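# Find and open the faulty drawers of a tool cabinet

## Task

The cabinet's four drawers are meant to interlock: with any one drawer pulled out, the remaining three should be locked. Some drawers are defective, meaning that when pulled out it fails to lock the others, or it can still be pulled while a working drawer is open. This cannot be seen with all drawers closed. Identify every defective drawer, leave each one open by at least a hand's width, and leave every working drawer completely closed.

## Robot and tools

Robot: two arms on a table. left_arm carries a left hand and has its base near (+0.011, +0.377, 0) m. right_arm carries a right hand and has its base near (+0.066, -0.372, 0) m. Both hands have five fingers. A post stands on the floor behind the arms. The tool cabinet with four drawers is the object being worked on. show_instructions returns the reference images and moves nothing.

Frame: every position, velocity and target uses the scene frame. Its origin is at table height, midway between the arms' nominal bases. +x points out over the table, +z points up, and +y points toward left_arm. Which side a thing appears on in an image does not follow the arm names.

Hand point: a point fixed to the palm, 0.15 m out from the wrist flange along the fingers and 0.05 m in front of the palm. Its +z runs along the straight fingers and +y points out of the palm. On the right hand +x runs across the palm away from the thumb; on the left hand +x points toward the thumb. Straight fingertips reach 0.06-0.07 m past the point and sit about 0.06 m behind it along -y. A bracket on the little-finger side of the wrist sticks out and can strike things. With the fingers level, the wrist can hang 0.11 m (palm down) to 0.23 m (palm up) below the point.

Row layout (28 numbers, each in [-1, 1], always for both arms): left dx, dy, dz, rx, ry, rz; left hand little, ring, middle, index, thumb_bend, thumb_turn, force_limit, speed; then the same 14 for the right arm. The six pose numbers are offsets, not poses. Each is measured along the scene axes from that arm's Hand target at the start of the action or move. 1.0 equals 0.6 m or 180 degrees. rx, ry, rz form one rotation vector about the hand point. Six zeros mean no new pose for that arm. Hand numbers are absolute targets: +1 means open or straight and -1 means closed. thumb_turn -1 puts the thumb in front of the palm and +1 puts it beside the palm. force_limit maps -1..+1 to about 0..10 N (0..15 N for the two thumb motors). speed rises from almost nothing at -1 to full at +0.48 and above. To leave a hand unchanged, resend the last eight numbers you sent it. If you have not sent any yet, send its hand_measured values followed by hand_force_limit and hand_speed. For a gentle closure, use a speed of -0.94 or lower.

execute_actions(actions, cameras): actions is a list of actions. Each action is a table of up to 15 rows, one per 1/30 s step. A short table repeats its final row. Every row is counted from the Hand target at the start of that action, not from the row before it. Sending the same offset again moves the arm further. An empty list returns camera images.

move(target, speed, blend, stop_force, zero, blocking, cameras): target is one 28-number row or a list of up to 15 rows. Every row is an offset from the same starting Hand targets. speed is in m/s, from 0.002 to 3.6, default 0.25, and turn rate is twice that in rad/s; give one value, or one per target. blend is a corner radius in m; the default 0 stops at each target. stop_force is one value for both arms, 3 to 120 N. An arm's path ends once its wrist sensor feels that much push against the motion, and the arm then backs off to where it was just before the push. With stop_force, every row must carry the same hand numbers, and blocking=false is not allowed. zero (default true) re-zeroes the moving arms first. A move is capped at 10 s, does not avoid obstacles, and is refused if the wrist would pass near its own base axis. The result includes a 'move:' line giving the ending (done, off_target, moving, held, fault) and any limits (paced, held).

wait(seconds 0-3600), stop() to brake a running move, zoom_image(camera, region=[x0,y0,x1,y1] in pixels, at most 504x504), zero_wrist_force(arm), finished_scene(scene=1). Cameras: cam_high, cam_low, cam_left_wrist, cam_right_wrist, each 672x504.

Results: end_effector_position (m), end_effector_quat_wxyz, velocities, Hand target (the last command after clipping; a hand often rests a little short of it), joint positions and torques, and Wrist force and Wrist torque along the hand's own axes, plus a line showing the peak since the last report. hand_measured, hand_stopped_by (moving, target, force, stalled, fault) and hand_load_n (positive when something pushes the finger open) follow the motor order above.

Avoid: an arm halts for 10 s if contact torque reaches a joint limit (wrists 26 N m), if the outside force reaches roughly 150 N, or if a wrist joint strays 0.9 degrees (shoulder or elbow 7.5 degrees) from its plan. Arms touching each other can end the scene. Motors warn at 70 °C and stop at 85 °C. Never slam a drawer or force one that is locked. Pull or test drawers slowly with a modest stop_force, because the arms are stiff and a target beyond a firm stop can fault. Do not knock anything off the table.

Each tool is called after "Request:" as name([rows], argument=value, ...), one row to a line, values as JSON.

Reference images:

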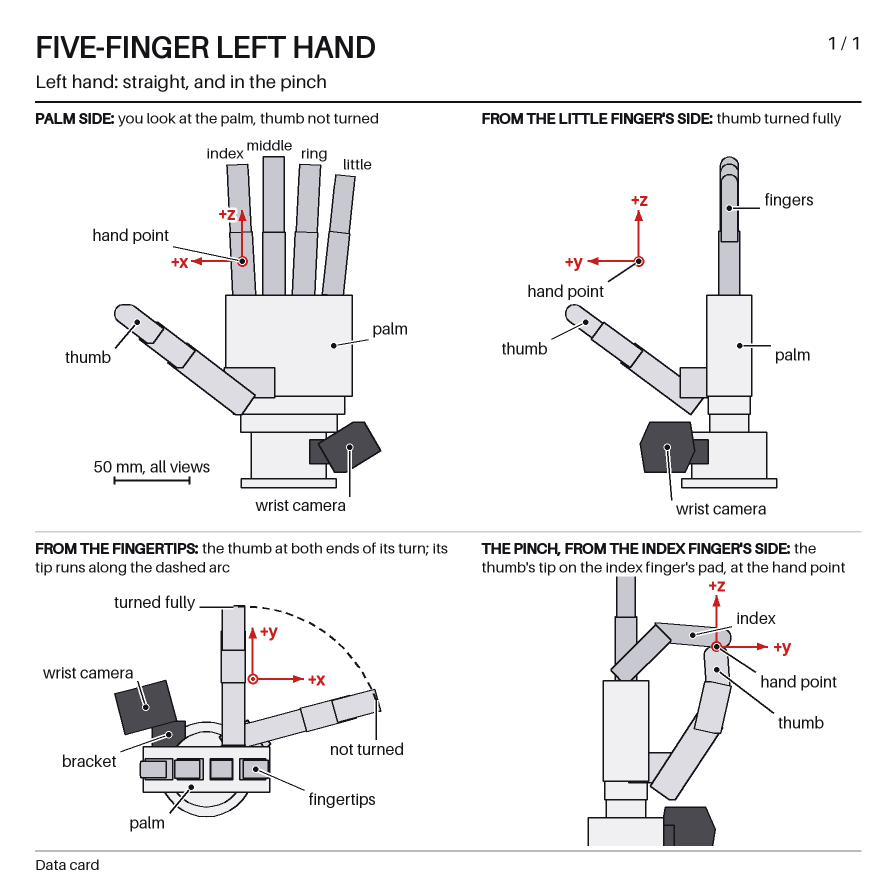

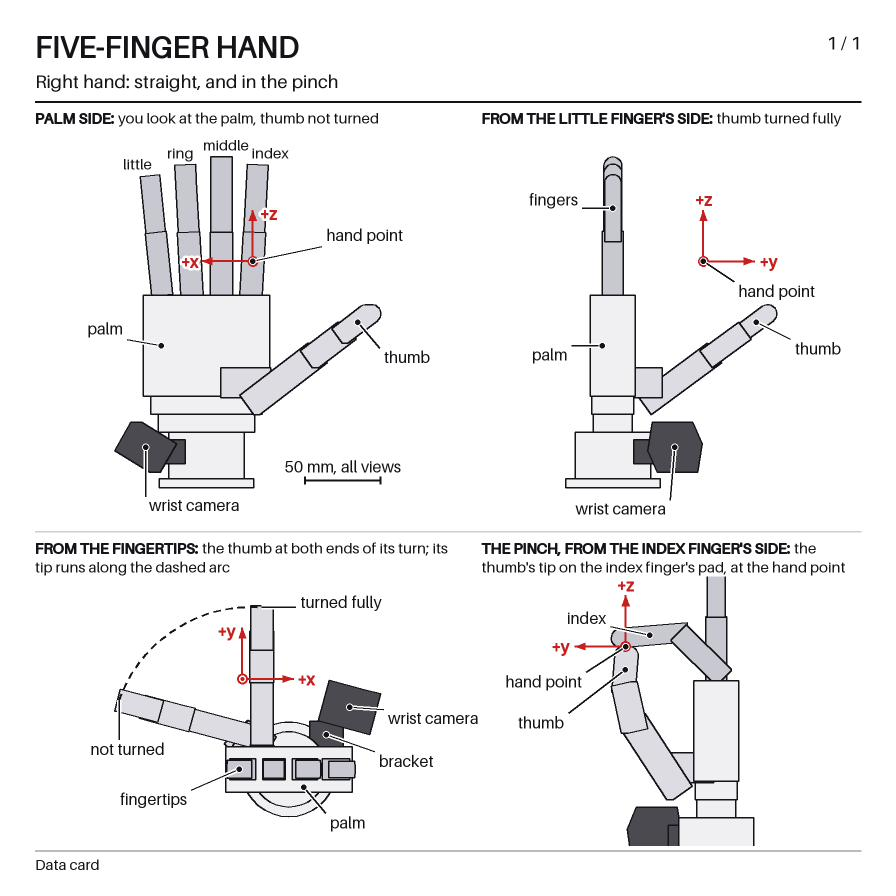

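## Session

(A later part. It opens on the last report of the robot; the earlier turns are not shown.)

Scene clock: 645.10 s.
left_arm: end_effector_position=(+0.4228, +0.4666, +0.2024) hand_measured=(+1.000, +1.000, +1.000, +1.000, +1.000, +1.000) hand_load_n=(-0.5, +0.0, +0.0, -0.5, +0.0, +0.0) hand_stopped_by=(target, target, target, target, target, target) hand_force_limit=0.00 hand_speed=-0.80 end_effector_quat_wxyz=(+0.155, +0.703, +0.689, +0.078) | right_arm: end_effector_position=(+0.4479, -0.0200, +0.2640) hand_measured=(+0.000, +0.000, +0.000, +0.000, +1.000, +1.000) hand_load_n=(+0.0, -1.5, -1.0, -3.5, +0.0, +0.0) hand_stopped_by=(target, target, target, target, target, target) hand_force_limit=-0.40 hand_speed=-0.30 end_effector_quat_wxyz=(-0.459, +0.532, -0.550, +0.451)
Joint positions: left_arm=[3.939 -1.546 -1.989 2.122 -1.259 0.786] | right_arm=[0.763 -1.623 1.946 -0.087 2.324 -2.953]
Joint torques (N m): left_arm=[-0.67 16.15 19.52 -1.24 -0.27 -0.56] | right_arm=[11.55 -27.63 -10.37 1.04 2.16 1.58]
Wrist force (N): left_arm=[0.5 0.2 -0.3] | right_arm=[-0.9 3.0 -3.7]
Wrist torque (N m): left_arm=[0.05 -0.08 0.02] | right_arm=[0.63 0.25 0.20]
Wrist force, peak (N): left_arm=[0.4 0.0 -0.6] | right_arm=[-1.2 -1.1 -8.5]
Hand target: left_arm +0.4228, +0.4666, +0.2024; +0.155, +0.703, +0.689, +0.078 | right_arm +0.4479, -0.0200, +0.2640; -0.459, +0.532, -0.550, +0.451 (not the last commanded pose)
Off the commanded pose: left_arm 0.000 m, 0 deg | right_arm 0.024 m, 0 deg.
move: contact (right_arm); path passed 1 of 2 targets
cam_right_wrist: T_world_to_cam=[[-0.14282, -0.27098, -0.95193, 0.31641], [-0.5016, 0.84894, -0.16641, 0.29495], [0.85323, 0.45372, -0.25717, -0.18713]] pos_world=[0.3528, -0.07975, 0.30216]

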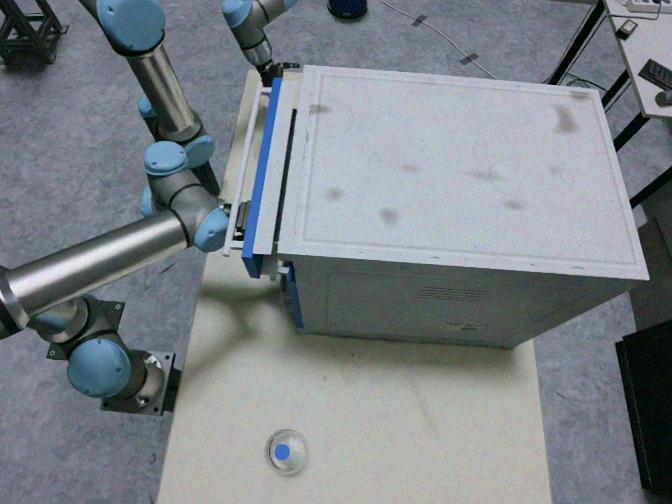

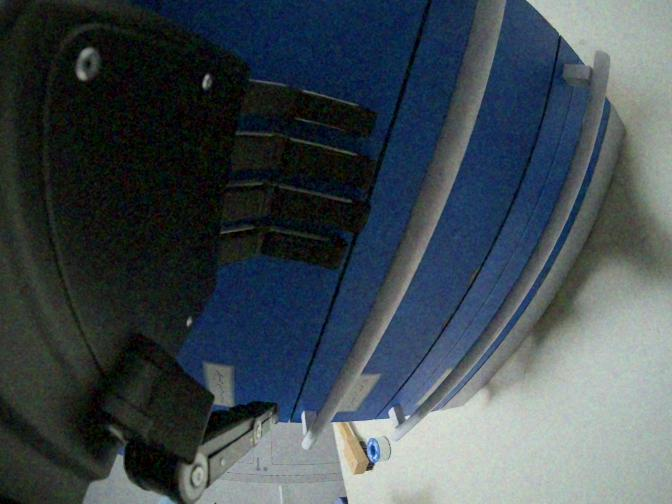

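Request:
move([
  [0,0,0,0,0,0,1,1,1,1,1,1,0,-0.8,-0.0042,0,0,0,0,0,0,0,0,0,1,1,-0.4,-0.3],
  [0,0,0,0,0,0,1,1,1,1,1,1,0,-0.8,-0.0042,0,-0.07,0,0,0,0,0,0,0,1,1,-0.4,-0.3],
], speed=[0.03,0.015], stop_force=6, cameras=["cam_high","cam_right_wrist"])

Scene clock: 660.47 s.
left_arm: end_effector_position=(+0.4228, +0.4666, +0.2024) hand_measured=(+1.000, +1.000, +1.000, +1.000, +1.000, +1.000) hand_load_n=(+0.0, +0.0, +0.0, +0.0, +0.0, +0.0) hand_stopped_by=(target, target, target, target, target, target) hand_force_limit=0.00 hand_speed=-0.80 end_effector_quat_wxyz=(+0.155, +0.703, +0.689, +0.078) | right_arm: end_effector_position=(+0.4453, -0.0200, +0.2220) hand_measured=(+0.000, +0.000, +0.000, +0.000, +1.000, +1.000) hand_load_n=(+0.0, +0.0, +0.0, +0.0, +0.0, -0.5) hand_stopped_by=(target, target, target, target, target, target) hand_force_limit=-0.40 hand_speed=-0.30 end_effector_quat_wxyz=(-0.459, +0.532, -0.550, +0.451)
Joint positions: left_arm=[3.939 -1.546 -1.989 2.122 -1.259 0.786] | right_arm=[0.768 -1.585 2.025 -0.203 2.329 -2.952]
Joint torques (N m): left_arm=[-0.33 16.86 19.16 -1.2 -0.3 -0.63] | right_arm=[-12.11 -28.01 -30.28 1.79 -1.2 -1.76]
Wrist force (N): left_arm=[0.3 -0.1 -0.4] | right_arm=[-0.6 -0.4 -0.5]
Wrist torque (N m): left_arm=[0.01 -0.05 0.02] | right_arm=[0.39 0.14 0.01]
Wrist force, peak (N): left_arm=[0.5 0.4 -0.5] | right_arm=[-0.9 3.2 -3.9]
Hand target: left_arm +0.4228, +0.4666, +0.2024; +0.155, +0.703, +0.689, +0.078 | right_arm +0.4453, -0.0200, +0.2220; -0.459, +0.532, -0.550, +0.451
Off the commanded pose: left_arm 0.000 m, 0 deg | right_arm 0.000 m, 0 deg.
move: done
cam_right_wrist: T_world_to_cam=[[-0.14282, -0.27098, -0.95193, 0.27607], [-0.5016, 0.84894, -0.16641, 0.28671], [0.85323, 0.45372, -0.25717, -0.19579]] pos_world=[0.3503, -0.07975, 0.26016]

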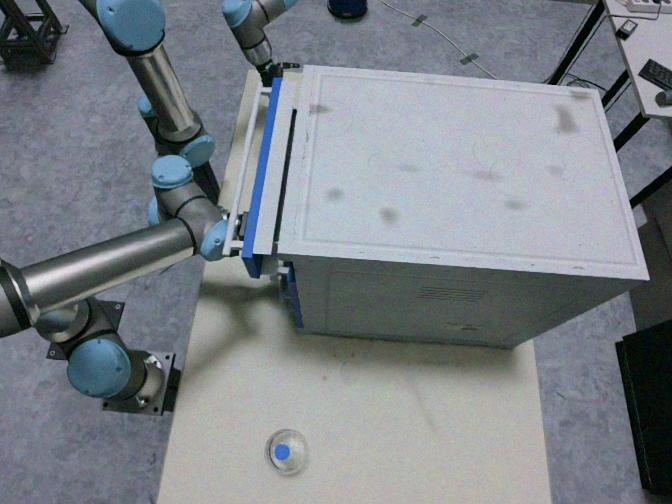

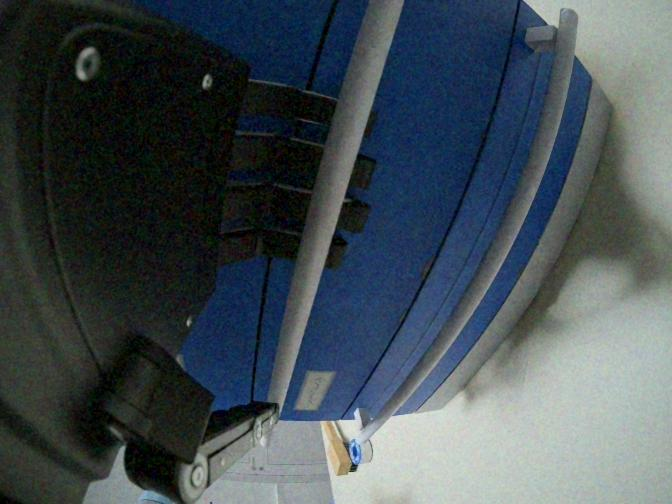

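Request:
move([
  [0,0,0,0,0,0,1,1,1,1,1,1,0,-0.8,-0.07,0,0,0,0,0,0,0,0,0,1,1,-0.4,-0.3],
], speed=[0.01], stop_force=38, cameras=["cam_high","cam_right_wrist"])

Scene clock: 667.87 s.
left_arm: end_effector_position=(+0.4228, +0.4666, +0.2024) hand_measured=(+1.000, +1.000, +1.000, +1.000, +1.000, +1.000) hand_load_n=(+0.0, +0.0, +0.0, +0.0, +0.0, +0.0) hand_stopped_by=(target, target, target, target, target, target) hand_force_limit=0.00 hand_speed=-0.80 end_effector_quat_wxyz=(+0.155, +0.703, +0.689, +0.078) | right_arm: end_effector_position=(+0.4294, -0.0200, +0.2220) hand_measured=(+0.000, +0.000, +0.000, +0.000, +1.000, +1.000) hand_load_n=(+8.0, +9.0, +5.5, +6.5, +0.5, +0.0) hand_stopped_by=(target, target, target, target, target, target) hand_force_limit=-0.40 hand_speed=-0.30 end_effector_quat_wxyz=(-0.459, +0.532, -0.550, +0.451)
Joint positions: left_arm=[3.939 -1.546 -1.989 2.122 -1.259 0.786] | right_arm=[0.803 -1.599 2.039 -0.195 2.363 -2.94]
Joint torques (N m): left_arm=[0.02 16.36 18.72 -1.09 -0.42 -0.6] | right_arm=[-2.34 -14.25 -25.68 0.72 -0.5 -2.03]
Wrist force (N): left_arm=[0.3 -0.1 -0.4] | right_arm=[-3.3 1.7 36.8]
Wrist torque (N m): left_arm=[0.01 -0.05 0.02] | right_arm=[-0.54 -1.16 0.00]
Wrist force, peak (N): left_arm=[0.6 0.1 -0.7] | right_arm=[-3.3 4.4 44.9]
Hand target: left_arm +0.4228, +0.4666, +0.2024; +0.155, +0.703, +0.689, +0.078 | right_arm +0.4294, -0.0200, +0.2220; -0.459, +0.532, -0.550, +0.451 (not the last commanded pose)
Off the commanded pose: left_arm 0.000 m, 0 deg | right_arm 0.026 m, 0 deg.
move: contact (right_arm)
cam_right_wrist: T_world_to_cam=[[-0.14282, -0.27098, -0.95193, 0.27379], [-0.5016, 0.84894, -0.16641, 0.27868], [0.85323, 0.45372, -0.25717, -0.18214]] pos_world=[0.3343, -0.07975, 0.26016]

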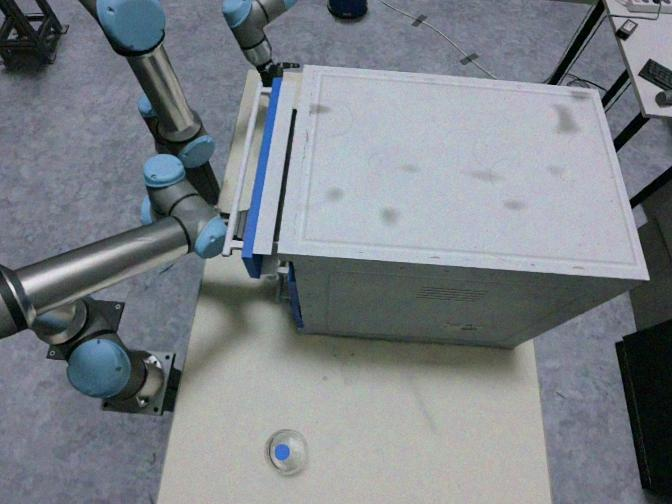

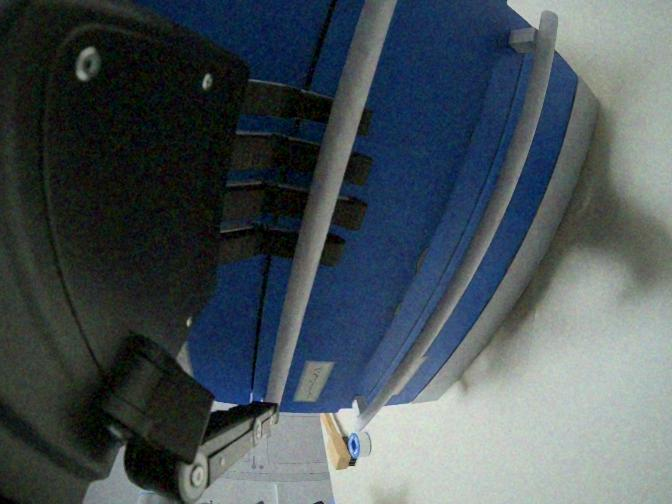

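Request:
move([
  [0,0,0,0,0,0,1,1,1,1,1,1,0,-0.8,0.035,0,0,0,0,0,0,0,0,0,1,1,-0.4,-0.3],
], speed=[0.015], stop_force=12, cameras=["cam_right_wrist"])

Scene clock: 726.63 s.
left_arm: end_effector_position=(+0.4228, +0.4666, +0.2024) hand_measured=(+1.000, +1.000, +1.000, +1.000, +1.000, +1.000) hand_load_n=(+0.0, +0.0, +0.0, +0.0, +0.0, +0.0) hand_stopped_by=(target, target, target, target, target, target) hand_force_limit=0.00 hand_speed=-0.80 end_effector_quat_wxyz=(+0.155, +0.703, +0.689, +0.078) | right_arm: end_effector_position=(+0.4299, -0.0200, +0.2220) hand_measured=(+0.000, +0.000, +0.000, +0.000, +1.000, +1.000) hand_load_n=(+6.0, +6.5, +3.5, +4.0, +0.0, +0.0) hand_stopped_by=(target, target, target, target, target, target) hand_force_limit=-0.40 hand_speed=-0.30 end_effector_quat_wxyz=(-0.459, +0.532, -0.550, +0.451)
Joint positions: left_arm=[3.939 -1.546 -1.989 2.122 -1.259 0.786] | right_arm=[0.802 -1.599 2.039 -0.195 2.362 -2.94]
Joint torques (N m): left_arm=[-0.14 16.23 19.18 -1.21 -0.38 -0.66] | right_arm=[19.88 -30.43 -2.89 4.3 0.48 1.54]
Wrist force (N): left_arm=[0.2 0.1 -0.5] | right_arm=[-2.0 -2.2 24.9]
Wrist torque (N m): left_arm=[0.06 -0.05 0.01] | right_arm=[-0.37 -0.74 0.00]
Wrist force, peak (N): left_arm=[0.7 0.2 -0.5] | right_arm=[-3.5 1.3 37.1]
Hand target: left_arm +0.4228, +0.4666, +0.2024; +0.155, +0.703, +0.689, +0.078 | right_arm +0.4299, -0.0200, +0.2220; -0.459, +0.532, -0.550, +0.451 (not the last commanded pose)
Off the commanded pose: left_arm 0.000 m, 0 deg | right_arm 0.020 m, 0 deg.
move: contact (right_arm)
cam_right_wrist: T_world_to_cam=[[-0.14283, -0.27099, -0.95193, 0.27386], [-0.50149, 0.849, -0.16645, 0.27891], [0.8533, 0.4536, -0.25716, -0.1826]] pos_world=[0.3348, -0.07975, 0.26016]

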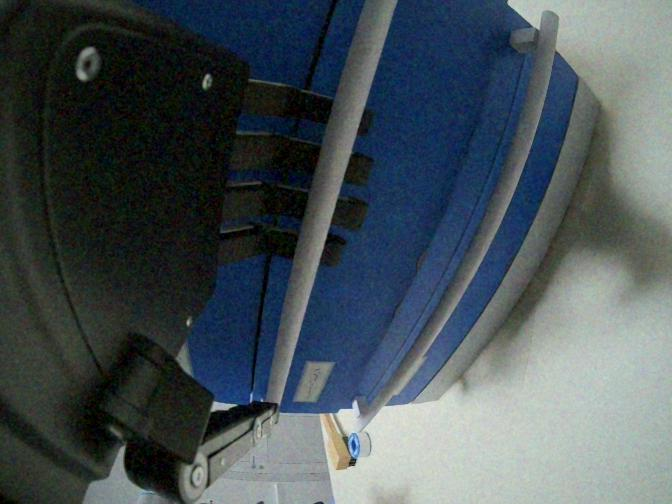

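Request:
move([
  [0,0,0,0,0,0,1,1,1,1,1,1,0,-0.8,0.008,0,0,0,0,0,0,0,0,0,1,1,-0.4,-0.3],
], speed=[0.02])

Request:
move([
  [0,0,0,0,0,0,1,1,1,1,1,1,0,-0.8,0.035,0,0,0,0,0,0,0,0,0,1,1,-0.4,-0.3],
], speed=[0.015], stop_force=15, cameras=["cam_right_wrist"])

Scene clock: 733.90 s.
left_arm: end_effector_position=(+0.4228, +0.4666, +0.2024) hand_measured=(+1.000, +1.000, +1.000, +1.000, +1.000, +1.000) hand_load_n=(+0.0, -0.5, +0.0, +0.0, +0.0, +0.0) hand_stopped_by=(target, target, target, target, target, target) hand_force_limit=0.00 hand_speed=-0.80 end_effector_quat_wxyz=(+0.155, +0.703, +0.689, +0.078) | right_arm: end_effector_position=(+0.4348, -0.0200, +0.2220) hand_measured=(+0.000, +0.000, +0.000, +0.000, +1.000, +1.000) hand_load_n=(+0.0, +0.0, +0.0, +0.0, +0.0, +0.0) hand_stopped_by=(target, target, target, target, target, target) hand_force_limit=-0.40 hand_speed=-0.30 end_effector_quat_wxyz=(-0.459, +0.532, -0.550, +0.452)
Joint positions: left_arm=[3.939 -1.546 -1.989 2.122 -1.259 0.786] | right_arm=[0.791 -1.595 2.035 -0.198 2.352 -2.944]
Joint torques (N m): left_arm=[-0.3 16.51 19.23 -1.18 -0.37 -0.7] | right_arm=[10.17 -16.51 -23.82 -1.61 1.17 -0.43]
Wrist force (N): left_arm=[0.1 0.1 -0.2] | right_arm=[0.0 0.5 -0.5]
Wrist torque (N m): left_arm=[0.02 -0.02 0.00] | right_arm=[0.59 0.04 0.22]
Wrist force, peak (N): left_arm=[0.4 0.2 -0.8] | right_arm=[-2.0 -2.1 25.1]
Hand target: left_arm +0.4228, +0.4666, +0.2024; +0.155, +0.703, +0.689, +0.078 | right_arm +0.4347, -0.0200, +0.2220; -0.459, +0.532, -0.550, +0.451
Off the commanded pose: left_arm 0.000 m, 0 deg | right_arm 0.000 m, 0 deg.
move: done

Scene clock: 735.53 s.
left_arm: end_effector_position=(+0.4228, +0.4666, +0.2024) hand_measured=(+1.000, +1.000, +1.000, +1.000, +1.000, +1.000) hand_load_n=(+0.0, +0.0, +0.5, +0.0, +0.0, +0.0) hand_stopped_by=(target, target, target, target, target, target) hand_force_limit=0.00 hand_speed=-0.80 end_effector_quat_wxyz=(+0.155, +0.703, +0.689, +0.078) | right_arm: end_effector_position=(+0.4433, -0.0200, +0.2220) hand_measured=(+0.000, +0.000, +0.000, +0.000, +1.000, +1.000) hand_load_n=(+0.0, -2.0, -1.0, -3.5, +0.0, -0.5) hand_stopped_by=(target, target, target, target, target, target) hand_force_limit=-0.40 hand_speed=-0.30 end_effector_quat_wxyz=(-0.459, +0.532, -0.550, +0.451)
Joint positions: left_arm=[3.939 -1.546 -1.989 2.122 -1.259 0.786] | right_arm=[0.772 -1.587 2.027 -0.202 2.334 -2.95]
Joint torques (N m): left_arm=[-0.1 16.94 19.8 -1.2 -0.48 -0.74] | right_arm=[11.39 -28.85 -9.81 0.95 2.27 1.59]
Wrist force (N): left_arm=[0.3 -0.1 -0.4] | right_arm=[-0.8 3.9 -4.2]
Wrist torque (N m): left_arm=[0.01 -0.05 0.02] | right_arm=[0.63 0.26 0.20]
Wrist force, peak (N): left_arm=[0.3 0.2 -0.6] | right_arm=[0.8 -5.6 -28.2]
Hand target: left_arm +0.4228, +0.4666, +0.2024; +0.155, +0.703, +0.689, +0.078 | right_arm +0.4433, -0.0200, +0.2220; -0.459, +0.532, -0.550, +0.451 (not the last commanded pose)
Off the commanded pose: left_arm 0.000 m, 0 deg | right_arm 0.012 m, 0 deg.
move: contact (right_arm)
cam_right_wrist: T_world_to_cam=[[-0.14281, -0.271, -0.95193, 0.27577], [-0.5016, 0.84894, -0.16643, 0.28566], [0.85323, 0.45372, -0.25717, -0.194]] pos_world=[0.3482, -0.07975, 0.26016]

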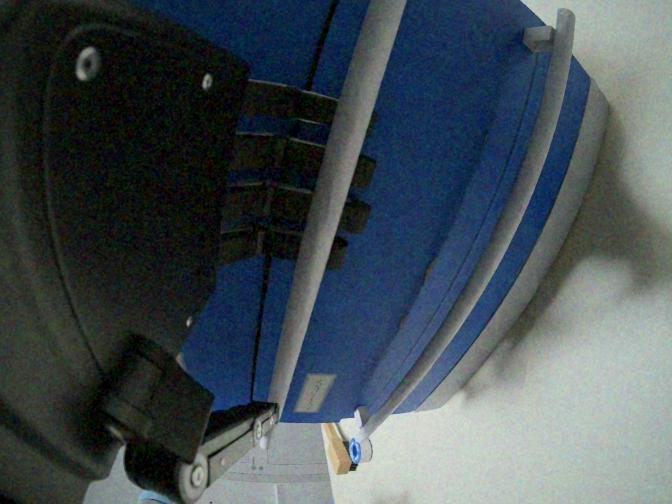

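Request:
move([
  [0,0,0,0,0,0,1,1,1,1,1,1,0,-0.8,0.02,0,0,0,0,0,0,0,0,0,1,1,-0.4,-0.3],
], speed=[0.01], stop_force=30, cameras=["cam_right_wrist"])

Scene clock: 743.07 s.
left_arm: end_effector_position=(+0.4228, +0.4666, +0.2024) hand_measured=(+1.000, +1.000, +1.000, +1.000, +1.000, +1.000) hand_load_n=(+0.0, +0.0, +0.5, +0.0, +0.0, +0.0) hand_stopped_by=(target, target, target, target, target, target) hand_force_limit=0.00 hand_speed=-0.80 end_effector_quat_wxyz=(+0.155, +0.703, +0.689, +0.078) | right_arm: end_effector_position=(+0.4490, -0.0200, +0.2220) hand_measured=(+0.000, +0.000, +0.000, +0.000, +1.000, +1.000) hand_load_n=(-1.0, -4.0, -2.5, -6.5, +0.0, +0.0) hand_stopped_by=(target, target, target, target, target, target) hand_force_limit=-0.40 hand_speed=-0.30 end_effector_quat_wxyz=(-0.459, +0.532, -0.550, +0.451)
Joint positions: left_arm=[3.939 -1.546 -1.989 2.122 -1.259 0.786] | right_arm=[0.76 -1.582 2.022 -0.205 2.322 -2.954]
Joint torques (N m): left_arm=[-0.22 17.18 19.03 -1.25 -0.51 -0.64] | right_arm=[6.34 -23.56 -10.96 -0.33 1.69 1.63]
Wrist force (N): left_arm=[0.3 0.2 -0.1] | right_arm=[2.0 -0.1 -24.2]
Wrist torque (N m): left_arm=[0.04 -0.04 0.01] | right_arm=[1.32 0.60 0.20]
Wrist force, peak (N): left_arm=[0.3 0.1 -0.6] | right_arm=[1.6 -6.2 -43.4]
Hand target: left_arm +0.4228, +0.4666, +0.2024; +0.155, +0.703, +0.689, +0.078 | right_arm +0.4490, -0.0200, +0.2220; -0.459, +0.532, -0.550, +0.451 (not the last commanded pose)
Off the commanded pose: left_arm 0.000 m, 0 deg | right_arm 0.006 m, 0 deg.
move: contact (right_arm)
cam_right_wrist: T_world_to_cam=[[-0.14289, -0.27104, -0.9519, 0.2766], [-0.50162, 0.84893, -0.16642, 0.28852], [0.85321, 0.45371, -0.25726, -0.19884]] pos_world=[0.3539, -0.07975, 0.26016]

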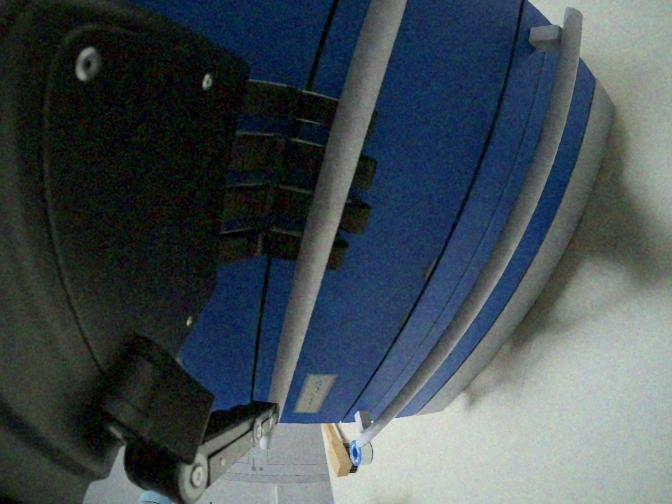

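Request:
move([
  [0,0,0,0,0,0,1,1,1,1,1,1,0,-0.8,-0.006,0,0,0,0,0,0,0,0,0,1,1,-0.4,-0.3],
  [0,0,0,0,0,0,1,1,1,1,1,1,0,-0.8,-0.006,0,0.0767,0,0,0,0,0,0,0,1,1,-0.4,-0.3],
  [0,0,0,0,0,0,1,1,1,1,1,1,0,-0.8,-0.1817,0,0.0767,0,0,0,0,0,0,0,1,1,-0.4,-0.3],
  [0,0,0,0,0,0,1,1,1,1,1,1,0,-0.8,-0.1817,0,-0.1367,0,0,0,0.6,0.6,0.6,0.6,1,1,-0.4,-0.3],
], speed=[0.03,0.06,0.15,0.15], blend=[0,0.008,0.02,0], cameras=["cam_high","cam_right_wrist"])

Scene clock: 759.47 s.
left_arm: end_effector_position=(+0.4228, +0.4666, +0.2024) hand_measured=(+1.000, +1.000, +1.000, +1.000, +1.000, +1.000) hand_load_n=(+0.0, +0.0, +0.0, +0.0, +0.0, +0.0) hand_stopped_by=(target, target, target, target, target, target) hand_force_limit=0.00 hand_speed=-0.80 end_effector_quat_wxyz=(+0.155, +0.703, +0.689, +0.078) | right_arm: end_effector_position=(+0.3400, -0.0200, +0.1400) hand_measured=(+0.600, +0.600, +0.600, +0.600, +1.000, +1.000) hand_load_n=(-0.5, +0.0, +0.0, +0.0, +0.0, +0.0) hand_stopped_by=(target, target, target, target, target, target) hand_force_limit=-0.40 hand_speed=-0.30 end_effector_quat_wxyz=(-0.459, +0.532, -0.550, +0.451)
Joint positions: left_arm=[3.939 -1.546 -1.989 2.122 -1.259 0.786] | right_arm=[1.035 -1.511 2.205 -0.365 2.586 -2.834]
Joint torques (N m): left_arm=[0 17.34 19.44 -1.19 -0.5 -0.7] | right_arm=[-10.8 -10.38 -25.44 -1.79 -0.54 1.57]
Wrist force (N): left_arm=[0.4 -0.2 -0.3] | right_arm=[-0.4 -0.5 -0.3]
Wrist torque (N m): left_arm=[0.00 -0.07 0.02] | right_arm=[0.36 0.12 0.18]
Wrist force, peak (N): left_arm=[0.3 0.1 -0.8] | right_arm=[2.0 -0.2 -24.2]
Hand target: left_arm +0.4228, +0.4666, +0.2024; +0.155, +0.703, +0.689, +0.078 | right_arm +0.3400, -0.0200, +0.1400; -0.459, +0.532, -0.550, +0.451
Off the commanded pose: left_arm 0.000 m, 0 deg | right_arm 0.000 m, 0 deg.
move: done
cam_right_wrist: T_world_to_cam=[[-0.14281, -0.271, -0.95193, 0.18296], [-0.5016, 0.84894, -0.16643, 0.2202], [0.85323, 0.45372, -0.25717, -0.12695]] pos_world=[0.2449, -0.07975, 0.17816]

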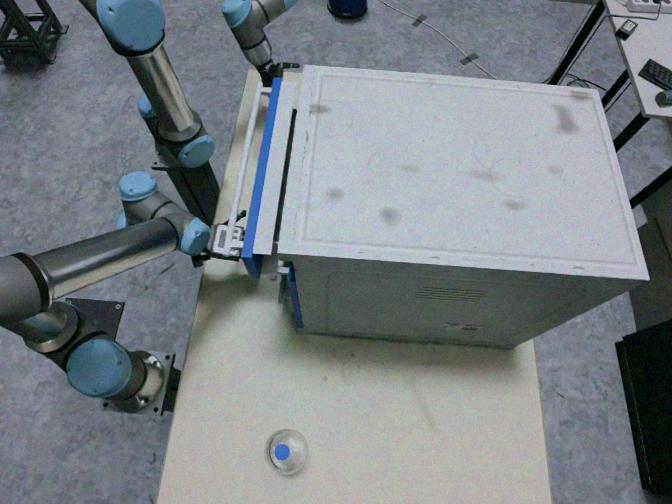

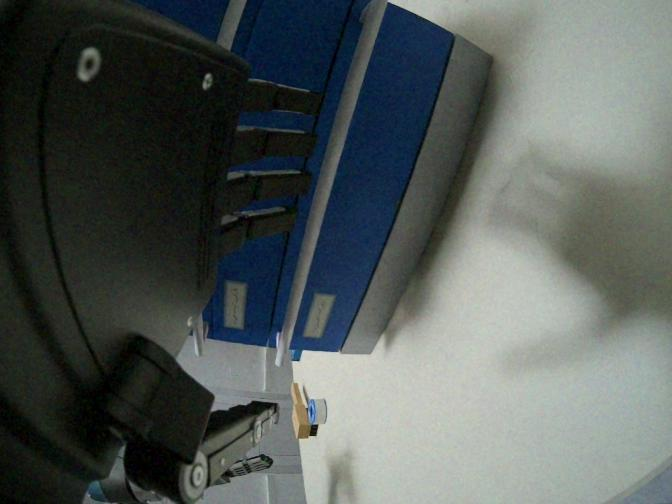

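Request:
move([
  [0,0,0,0,0,0,1,1,1,1,1,1,0,-0.8,0.1083,0,0,0,0,0,0.6,0.6,0.6,0.6,1,1,-0.4,-0.3],
], speed=[0.05], stop_force=5, cameras=["cam_high","cam_right_wrist"])

Scene clock: 768.60 s.
left_arm: end_effector_position=(+0.4228, +0.4666, +0.2024) hand_measured=(+1.000, +1.000, +1.000, +1.000, +1.000, +1.000) hand_load_n=(+0.0, +0.0, +0.0, +0.0, +0.0, +0.0) hand_stopped_by=(target, target, target, target, target, target) hand_force_limit=0.00 hand_speed=-0.80 end_effector_quat_wxyz=(+0.155, +0.703, +0.689, +0.078) | right_arm: end_effector_position=(+0.4050, -0.0200, +0.1400) hand_measured=(+0.600, +0.600, +0.600, +0.600, +1.000, +1.000) hand_load_n=(+0.0, +0.0, +0.0, +0.0, +0.0, -0.5) hand_stopped_by=(target, target, target, target, target, target) hand_force_limit=-0.40 hand_speed=-0.30 end_effector_quat_wxyz=(-0.459, +0.532, -0.550, +0.451)
Joint positions: left_arm=[3.939 -1.546 -1.989 2.122 -1.259 0.786] | right_arm=[0.86 -1.496 2.182 -0.425 2.419 -2.919]
Joint torques (N m): left_arm=[-0.21 16.79 19.73 -1.21 -0.58 -0.74] | right_arm=[12.27 -28.81 -3.94 1.95 1.75 1.56]
Wrist force (N): left_arm=[0.3 0.0 -0.5] | right_arm=[-0.6 -0.3 -0.5]
Wrist torque (N m): left_arm=[0.03 -0.05 0.00] | right_arm=[0.39 0.13 0.13]
Wrist force, peak (N): left_arm=[0.7 0.0 -0.3] | right_arm=[-0.7 -0.2 -0.9]
Hand target: left_arm +0.4228, +0.4666, +0.2024; +0.155, +0.703, +0.689, +0.078 | right_arm +0.4050, -0.0200, +0.1400; -0.459, +0.532, -0.550, +0.451
Off the commanded pose: left_arm 0.000 m, 0 deg | right_arm 0.000 m, 0 deg.
move: done
cam_right_wrist: T_world_to_cam=[[-0.14289, -0.27104, -0.9519, 0.19226], [-0.50162, 0.84893, -0.16642, 0.2528], [0.85321, 0.45371, -0.25726, -0.18239]] pos_world=[0.3099, -0.07975, 0.17816]

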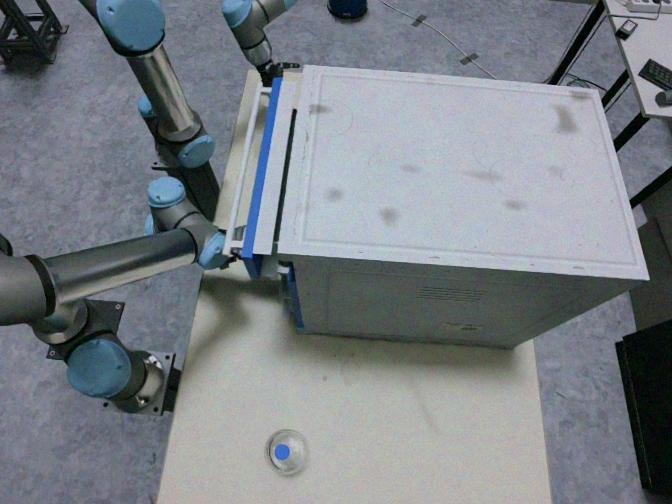

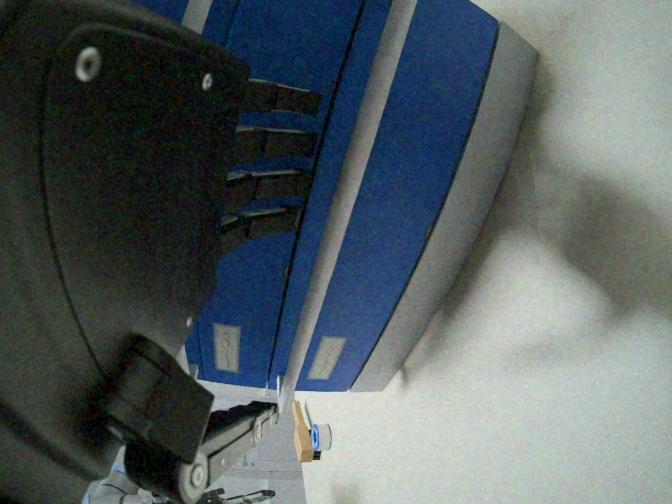

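Request:
move([
  [0,0,0,0,0,0,1,1,1,1,1,1,0,-0.8,0,0,0,0,0,0,0.45,0.45,0.45,0.45,1,1,-0.4,-0.5],
  [0,0,0,0,0,0,1,1,1,1,1,1,0,-0.8,0.0117,0,-0.0067,0,0,0,0.3,0.3,0.3,0.3,1,1,-0.4,-0.5],
  [0,0,0,0,0,0,1,1,1,1,1,1,0,-0.8,0.0317,0,-0.015,0,0,0,0.15,0.15,0.15,0.15,1,1,-0.4,-0.5],
  [0,0,0,0,0,0,1,1,1,1,1,1,0,-0.8,0.05,0,-0.0233,0,0,0,0,0,0,0,1,1,-0.4,-0.5],
  [0,0,0,0,0,0,1,1,1,1,1,1,0,-0.8,0.064,0,-0.0267,0,0,0,0,0,0,0,1,1,-0.4,-0.5],
], speed=[0.04], cameras=["cam_high","cam_right_wrist"])

speed must be one number or one for each of the 5 targets, got a list of 1; nothing of the call was run

Request:
move([
  [0,0,0,0,0,0,1,1,1,1,1,1,0,-0.8,0,0,0,0,0,0,0.45,0.45,0.45,0.45,1,1,-0.4,-0.5],
  [0,0,0,0,0,0,1,1,1,1,1,1,0,-0.8,0.0117,0,-0.0067,0,0,0,0.3,0.3,0.3,0.3,1,1,-0.4,-0.5],
  [0,0,0,0,0,0,1,1,1,1,1,1,0,-0.8,0.0317,0,-0.015,0,0,0,0.15,0.15,0.15,0.15,1,1,-0.4,-0.5],
  [0,0,0,0,0,0,1,1,1,1,1,1,0,-0.8,0.05,0,-0.0233,0,0,0,0,0,0,0,1,1,-0.4,-0.5],
  [0,0,0,0,0,0,1,1,1,1,1,1,0,-0.8,0.064,0,-0.0267,0,0,0,0,0,0,0,1,1,-0.4,-0.5],
], speed=0.04, cameras=["cam_high","cam_right_wrist"])

Scene clock: 788.13 s.
left_arm: end_effector_position=(+0.4228, +0.4666, +0.2024) hand_measured=(+1.000, +1.000, +1.000, +1.000, +1.000, +1.000) hand_load_n=(+0.0, +0.0, +0.0, +0.0, +0.0, +0.0) hand_stopped_by=(target, target, target, target, target, target) hand_force_limit=0.00 hand_speed=-0.80 end_effector_quat_wxyz=(+0.155, +0.703, +0.689, +0.078) | right_arm: end_effector_position=(+0.4435, -0.0199, +0.1240) hand_measured=(+0.000, +0.000, +0.000, +0.000, +1.000, +1.000) hand_load_n=(+0.0, +0.0, +0.0, +0.0, +0.0, +0.0) hand_stopped_by=(target, target, target, target, target, target) hand_force_limit=-0.40 hand_speed=-0.50 end_effector_quat_wxyz=(-0.459, +0.532, -0.550, +0.452)
Joint positions: left_arm=[3.939 -1.546 -1.989 2.122 -1.259 0.786] | right_arm=[0.772 -1.439 2.169 -0.492 2.333 -2.951]
Joint torques (N m): left_arm=[-0.08 17.93 19.25 -1.18 -0.59 -0.81] | right_arm=[12.86 -33.09 -11 1.53 2.16 1.13]
Wrist force (N): left_arm=[0.3 0.1 -0.4] | right_arm=[-0.6 0.3 -0.7]
Wrist torque (N m): left_arm=[0.05 -0.05 0.01] | right_arm=[0.57 0.15 0.18]
Wrist force, peak (N): left_arm=[0.3 0.2 -0.9] | right_arm=[1.1 -8.9 10.6]
Hand target: left_arm +0.4228, +0.4666, +0.2024; +0.155, +0.703, +0.689, +0.078 | right_arm +0.4434, -0.0200, +0.1240; -0.459, +0.532, -0.550, +0.451
Off the commanded pose: left_arm 0.000 m, 0 deg | right_arm 0.000 m, 0 deg.
move: done
cam_right_wrist: T_world_to_cam=[[-0.14267, -0.27102, -0.95194, 0.18241], [-0.50156, 0.84895, -0.16652, 0.2694], [0.85328, 0.4537, -0.25705, -0.21957]] pos_world=[0.3485, -0.07965, 0.16206]

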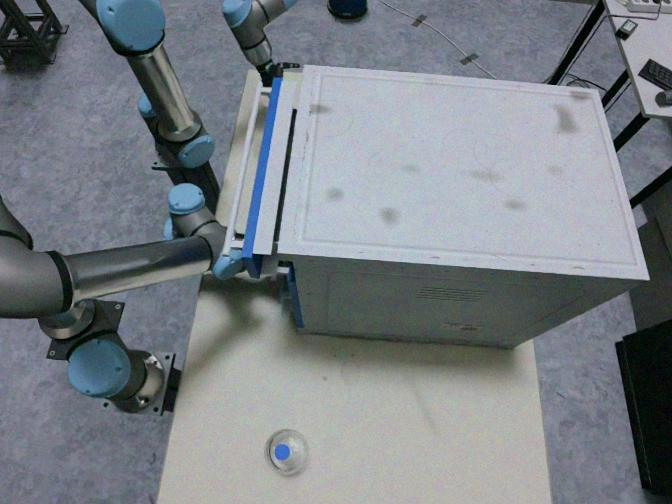

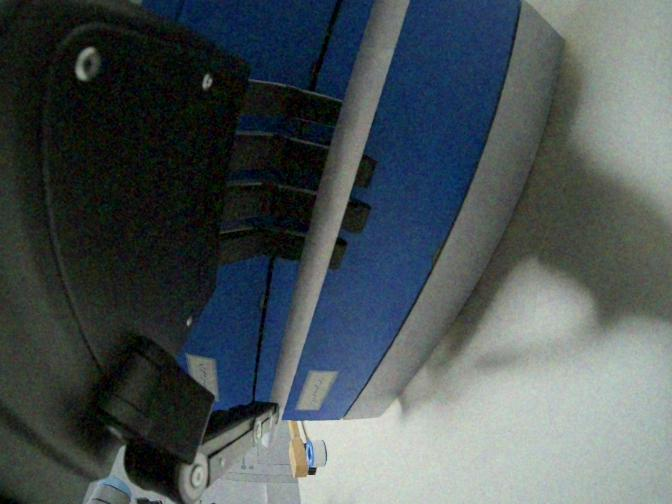

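Request:
move([
  [0,0,0,0,0,0,1,1,1,1,1,1,0,-0.8,-0.07,0,0,0,0,0,0,0,0,0,1,1,-0.4,-0.5],
], speed=0.01, stop_force=38, cameras=["cam_high","cam_right_wrist"])

Scene clock: 794.77 s.
left_arm: end_effector_position=(+0.4228, +0.4666, +0.2024) hand_measured=(+1.000, +1.000, +1.000, +1.000, +1.000, +1.000) hand_load_n=(+0.0, +0.0, +0.0, +0.0, +0.0, +0.0) hand_stopped_by=(target, target, target, target, target, target) hand_force_limit=0.00 hand_speed=-0.80 end_effector_quat_wxyz=(+0.155, +0.703, +0.689, +0.078) | right_arm: end_effector_position=(+0.4290, -0.0200, +0.1240) hand_measured=(+0.002, +0.002, +0.000, +0.000, +1.000, +1.000) hand_load_n=(+8.5, +9.0, +6.0, +7.0, +0.0, +0.0) hand_stopped_by=(target, target, target, target, target, target) hand_force_limit=-0.40 hand_speed=-0.50 end_effector_quat_wxyz=(-0.459, +0.532, -0.550, +0.451)
Joint positions: left_arm=[3.939 -1.546 -1.989 2.122 -1.259 0.786] | right_arm=[0.804 -1.45 2.183 -0.487 2.364 -2.94]
Joint torques (N m): left_arm=[-0.05 17.13 19.87 -1.13 -0.82 -0.81] | right_arm=[-1.49 -15.13 -19.84 0.58 -0.68 -1.94]
Wrist force (N): left_arm=[0.3 -0.1 -0.5] | right_arm=[-2.4 1.5 36.2]
Wrist torque (N m): left_arm=[0.03 -0.05 0.02] | right_arm=[-0.48 -1.14 0.02]
Wrist force, peak (N): left_arm=[0.5 0.0 -0.7] | right_arm=[-2.7 4.5 44.1]
Hand target: left_arm +0.4228, +0.4666, +0.2024; +0.155, +0.703, +0.689, +0.078 | right_arm +0.4290, -0.0200, +0.1240; -0.459, +0.532, -0.550, +0.451 (not the last commanded pose)
Off the commanded pose: left_arm 0.000 m, 0 deg | right_arm 0.028 m, 0 deg.
move: contact (right_arm)
cam_right_wrist: T_world_to_cam=[[-0.1428, -0.27098, -0.95193, 0.18035], [-0.50156, 0.84896, -0.16643, 0.26215], [0.85326, 0.45368, -0.25715, -0.20705]] pos_world=[0.3339, -0.07975, 0.16206]

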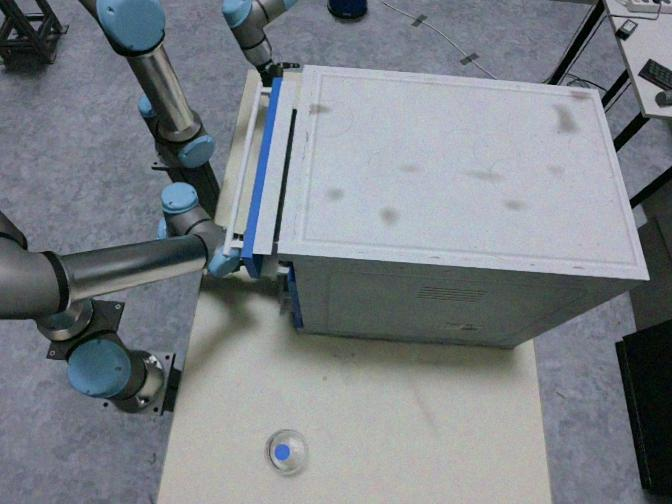

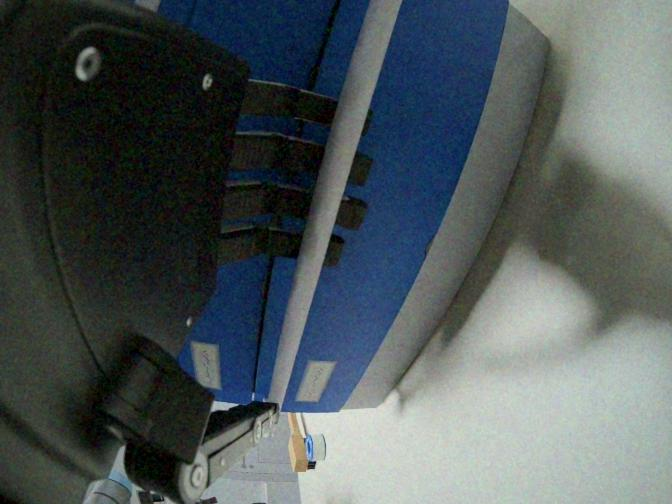

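Request:
move([
  [-0.2047,-0.028,0.529,0.0349,0.1054,0.0062,1,1,1,1,1,1,0,-0.8,0.0083,0,0,0,0,0,0,0,0,0,1,1,-0.4,-0.5],
  [-0.1547,-0.4943,0.529,0.0349,0.1054,0.0062,1,1,1,1,1,1,0,-0.8,0.0083,0,0,0,0,0,0,0,0,0,1,1,-0.4,-0.5],
], speed=0.25, blend=[0.03,0], cameras=["all"])

Scene clock: 836.30 s.
left_arm: end_effector_position=(+0.3300, +0.1701, +0.5198) hand_measured=(+1.000, +1.000, +1.000, +1.000, +1.000, +1.000) hand_load_n=(+0.0, +0.0, +0.0, +0.0, -0.5, +0.0) hand_stopped_by=(target, target, target, target, target, target) hand_force_limit=0.00 hand_speed=-0.80 end_effector_quat_wxyz=(+0.000, +0.707, +0.707, +0.000) | right_arm: end_effector_position=(+0.4340, -0.0200, +0.1240) hand_measured=(+0.000, +0.000, +0.000, +0.000, +1.000, +1.000) hand_load_n=(+0.0, +0.0, +0.0, +0.0, +0.0, +0.0) hand_stopped_by=(target, target, target, target, target, target) hand_force_limit=-0.40 hand_speed=-0.50 end_effector_quat_wxyz=(-0.459, +0.532, -0.550, +0.451)
Joint positions: left_arm=[2.794 -1.767 -0.867 1.062 -1.572 -0.354] | right_arm=[0.793 -1.447 2.179 -0.489 2.353 -2.944]
Joint torques (N m): left_arm=[-8.76 22.5 18.46 -0.9 1.83 -1.55] | right_arm=[0.3 -15.65 -21.63 -1.98 0.86 -0.73]
Wrist force (N): left_arm=[0.7 0.5 0.0] | right_arm=[-0.3 0.6 -0.7]
Wrist torque (N m): left_arm=[0.21 -0.07 -0.02] | right_arm=[0.64 0.09 0.21]
Wrist force, peak (N): left_arm=[1.8 -0.2 -0.9] | right_arm=[-2.5 1.4 36.4]
Hand target: left_arm +0.3300, +0.1700, +0.5198; +0.000, +0.707, +0.707, +0.000 | right_arm +0.4340, -0.0200, +0.1240; -0.459, +0.532, -0.550, +0.451
Off the commanded pose: left_arm 0.000 m, 0 deg | right_arm 0.000 m, 0 deg.
move: done
cam_left_wrist: T_world_to_cam=[[-0.96213, 0.27091, 0.03015, 0.25172], [0.24857, 0.82659, 0.50493, -0.47971], [0.11187, 0.4933, -0.86263, 0.44317]] pos_world=[0.31186, 0.10971, 0.61692]
cam_right_wrist: T_world_to_cam=[[-0.14283, -0.27099, -0.95193, 0.18106], [-0.50149, 0.849, -0.16645, 0.26464], [0.8533, 0.4536, -0.25716, -0.21133]] pos_world=[0.3389, -0.07975, 0.16206]

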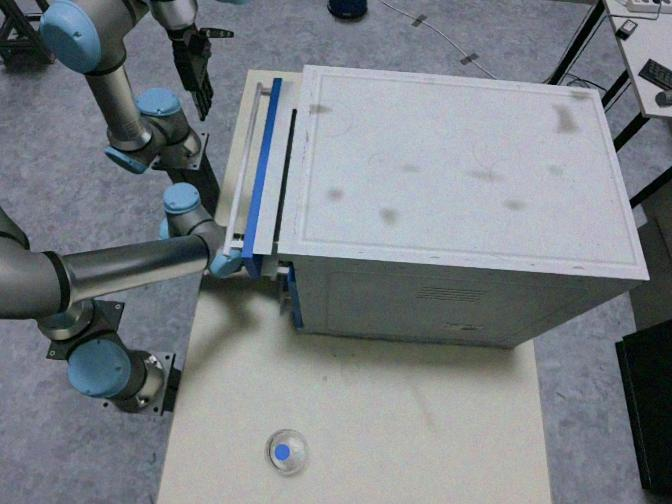

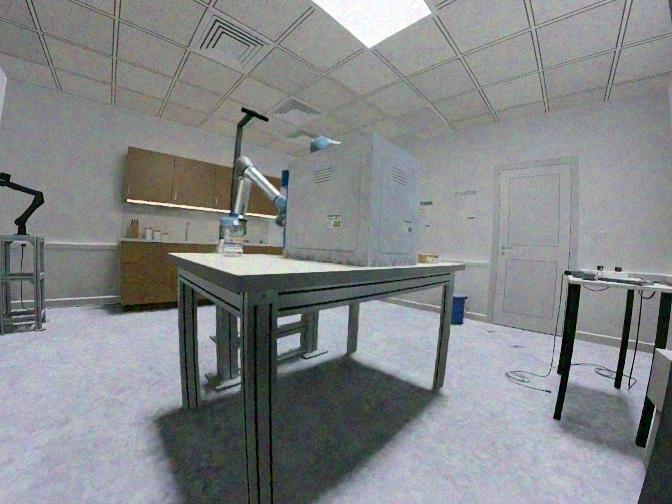

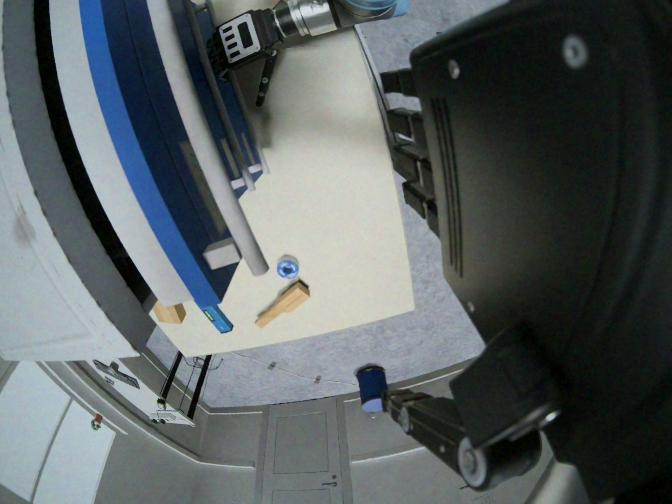

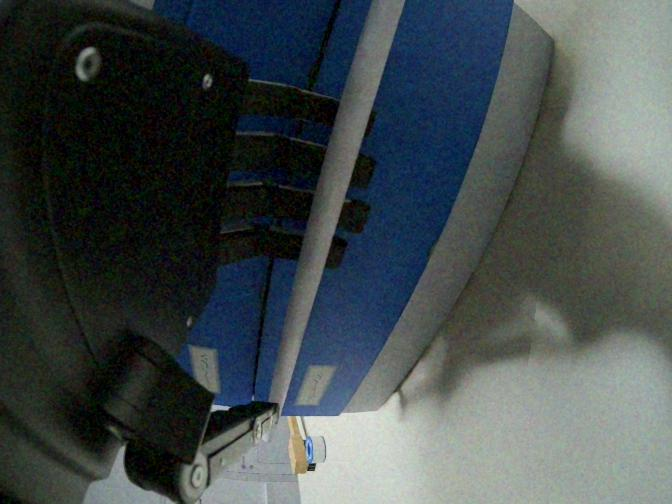

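Request:
move([
  [0.1,0,-0.0913,0,0,0,1,1,1,1,1,1,0,-0.8,0,0,0,0,0,0,0,0,0,0,1,1,-0.4,-0.5],
  [0.2833,0,-0.0913,0,0,0,1,1,1,1,1,1,0,-0.8,0,0,0,0,0,0,0,0,0,0,1,1,-0.4,-0.5],
], speed=[0.1,0.02], stop_force=40, cameras=["all"])

Scene clock: 853.17 s.
left_arm: end_effector_position=(+0.4890, +0.1701, +0.4651) hand_measured=(+1.000, +1.000, +1.000, +1.000, +1.000, +1.000) hand_load_n=(-0.5, +0.0, +0.0, +0.0, +0.0, +0.0) hand_stopped_by=(target, target, target, target, target, target) hand_force_limit=0.00 hand_speed=-0.80 end_effector_quat_wxyz=(+0.000, +0.707, +0.707, +0.000) | right_arm: end_effector_position=(+0.4340, -0.0200, +0.1240) hand_measured=(+0.000, +0.000, +0.000, +0.000, +1.000, +1.000) hand_load_n=(+0.0, +0.0, +0.0, +0.0, +0.0, +0.0) hand_stopped_by=(target, target, target, target, target, target) hand_force_limit=-0.40 hand_speed=-0.50 end_effector_quat_wxyz=(-0.459, +0.532, -0.550, +0.451)
Joint positions: left_arm=[2.912 -2.109 -0.532 1.07 -1.572 -0.237] | right_arm=[0.793 -1.447 2.179 -0.489 2.353 -2.944]
Joint torques (N m): left_arm=[-4.18 -0.5 14.36 4.45 -2.27 -2.63] | right_arm=[10.12 -28.63 -6.3 1.49 0.82 0.7]
Wrist force (N): left_arm=[3.0 -23.0 -38.8] | right_arm=[-0.1 0.7 -0.6]
Wrist torque (N m): left_arm=[1.34 -1.47 0.97] | right_arm=[0.65 0.04 0.23]
Wrist force, peak (N): left_arm=[4.3 -44.9 -34.5] | right_arm=[-0.3 0.8 -0.9]
Hand target: left_arm +0.4890, +0.1701, +0.4651; +0.000, +0.707, +0.707, +0.000 (not the last commanded pose) | right_arm +0.4340, -0.0200, +0.1240; -0.459, +0.532, -0.550, +0.451
Off the commanded pose: left_arm 0.011 m, 0 deg | right_arm 0.000 m, 0 deg.
move: contact (left_arm); path passed 1 of 2 targets
cam_left_wrist: T_world_to_cam=[[-0.96216, 0.27082, 0.03007, 0.40652], [0.24846, 0.82667, 0.50486, -0.49156], [0.11187, 0.49323, -0.86267, 0.37821]] pos_world=[0.47096, 0.10971, 0.56222]
cam_right_wrist: T_world_to_cam=[[-0.1428, -0.27098, -0.95193, 0.18106], [-0.50156, 0.84896, -0.16643, 0.26465], [0.85326, 0.45368, -0.25715, -0.21131]] pos_world=[0.3389, -0.07975, 0.16206]

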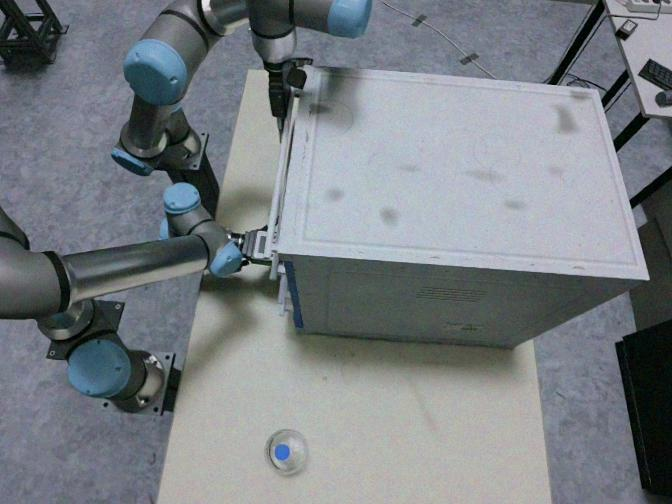

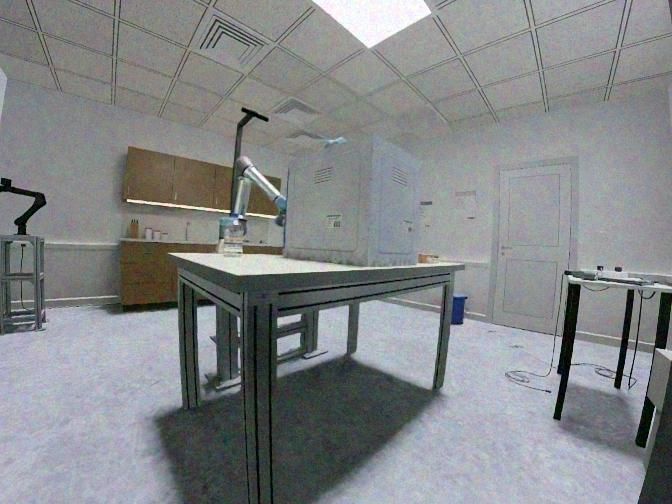

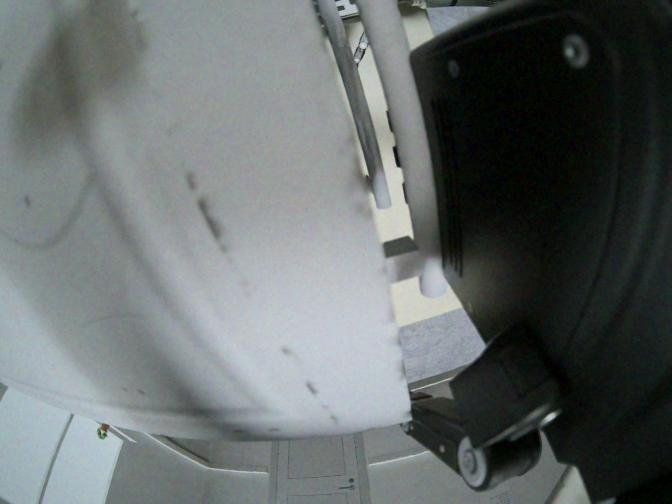

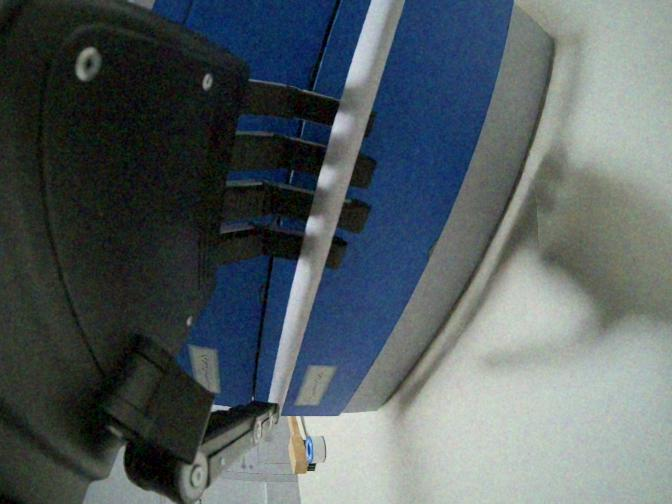

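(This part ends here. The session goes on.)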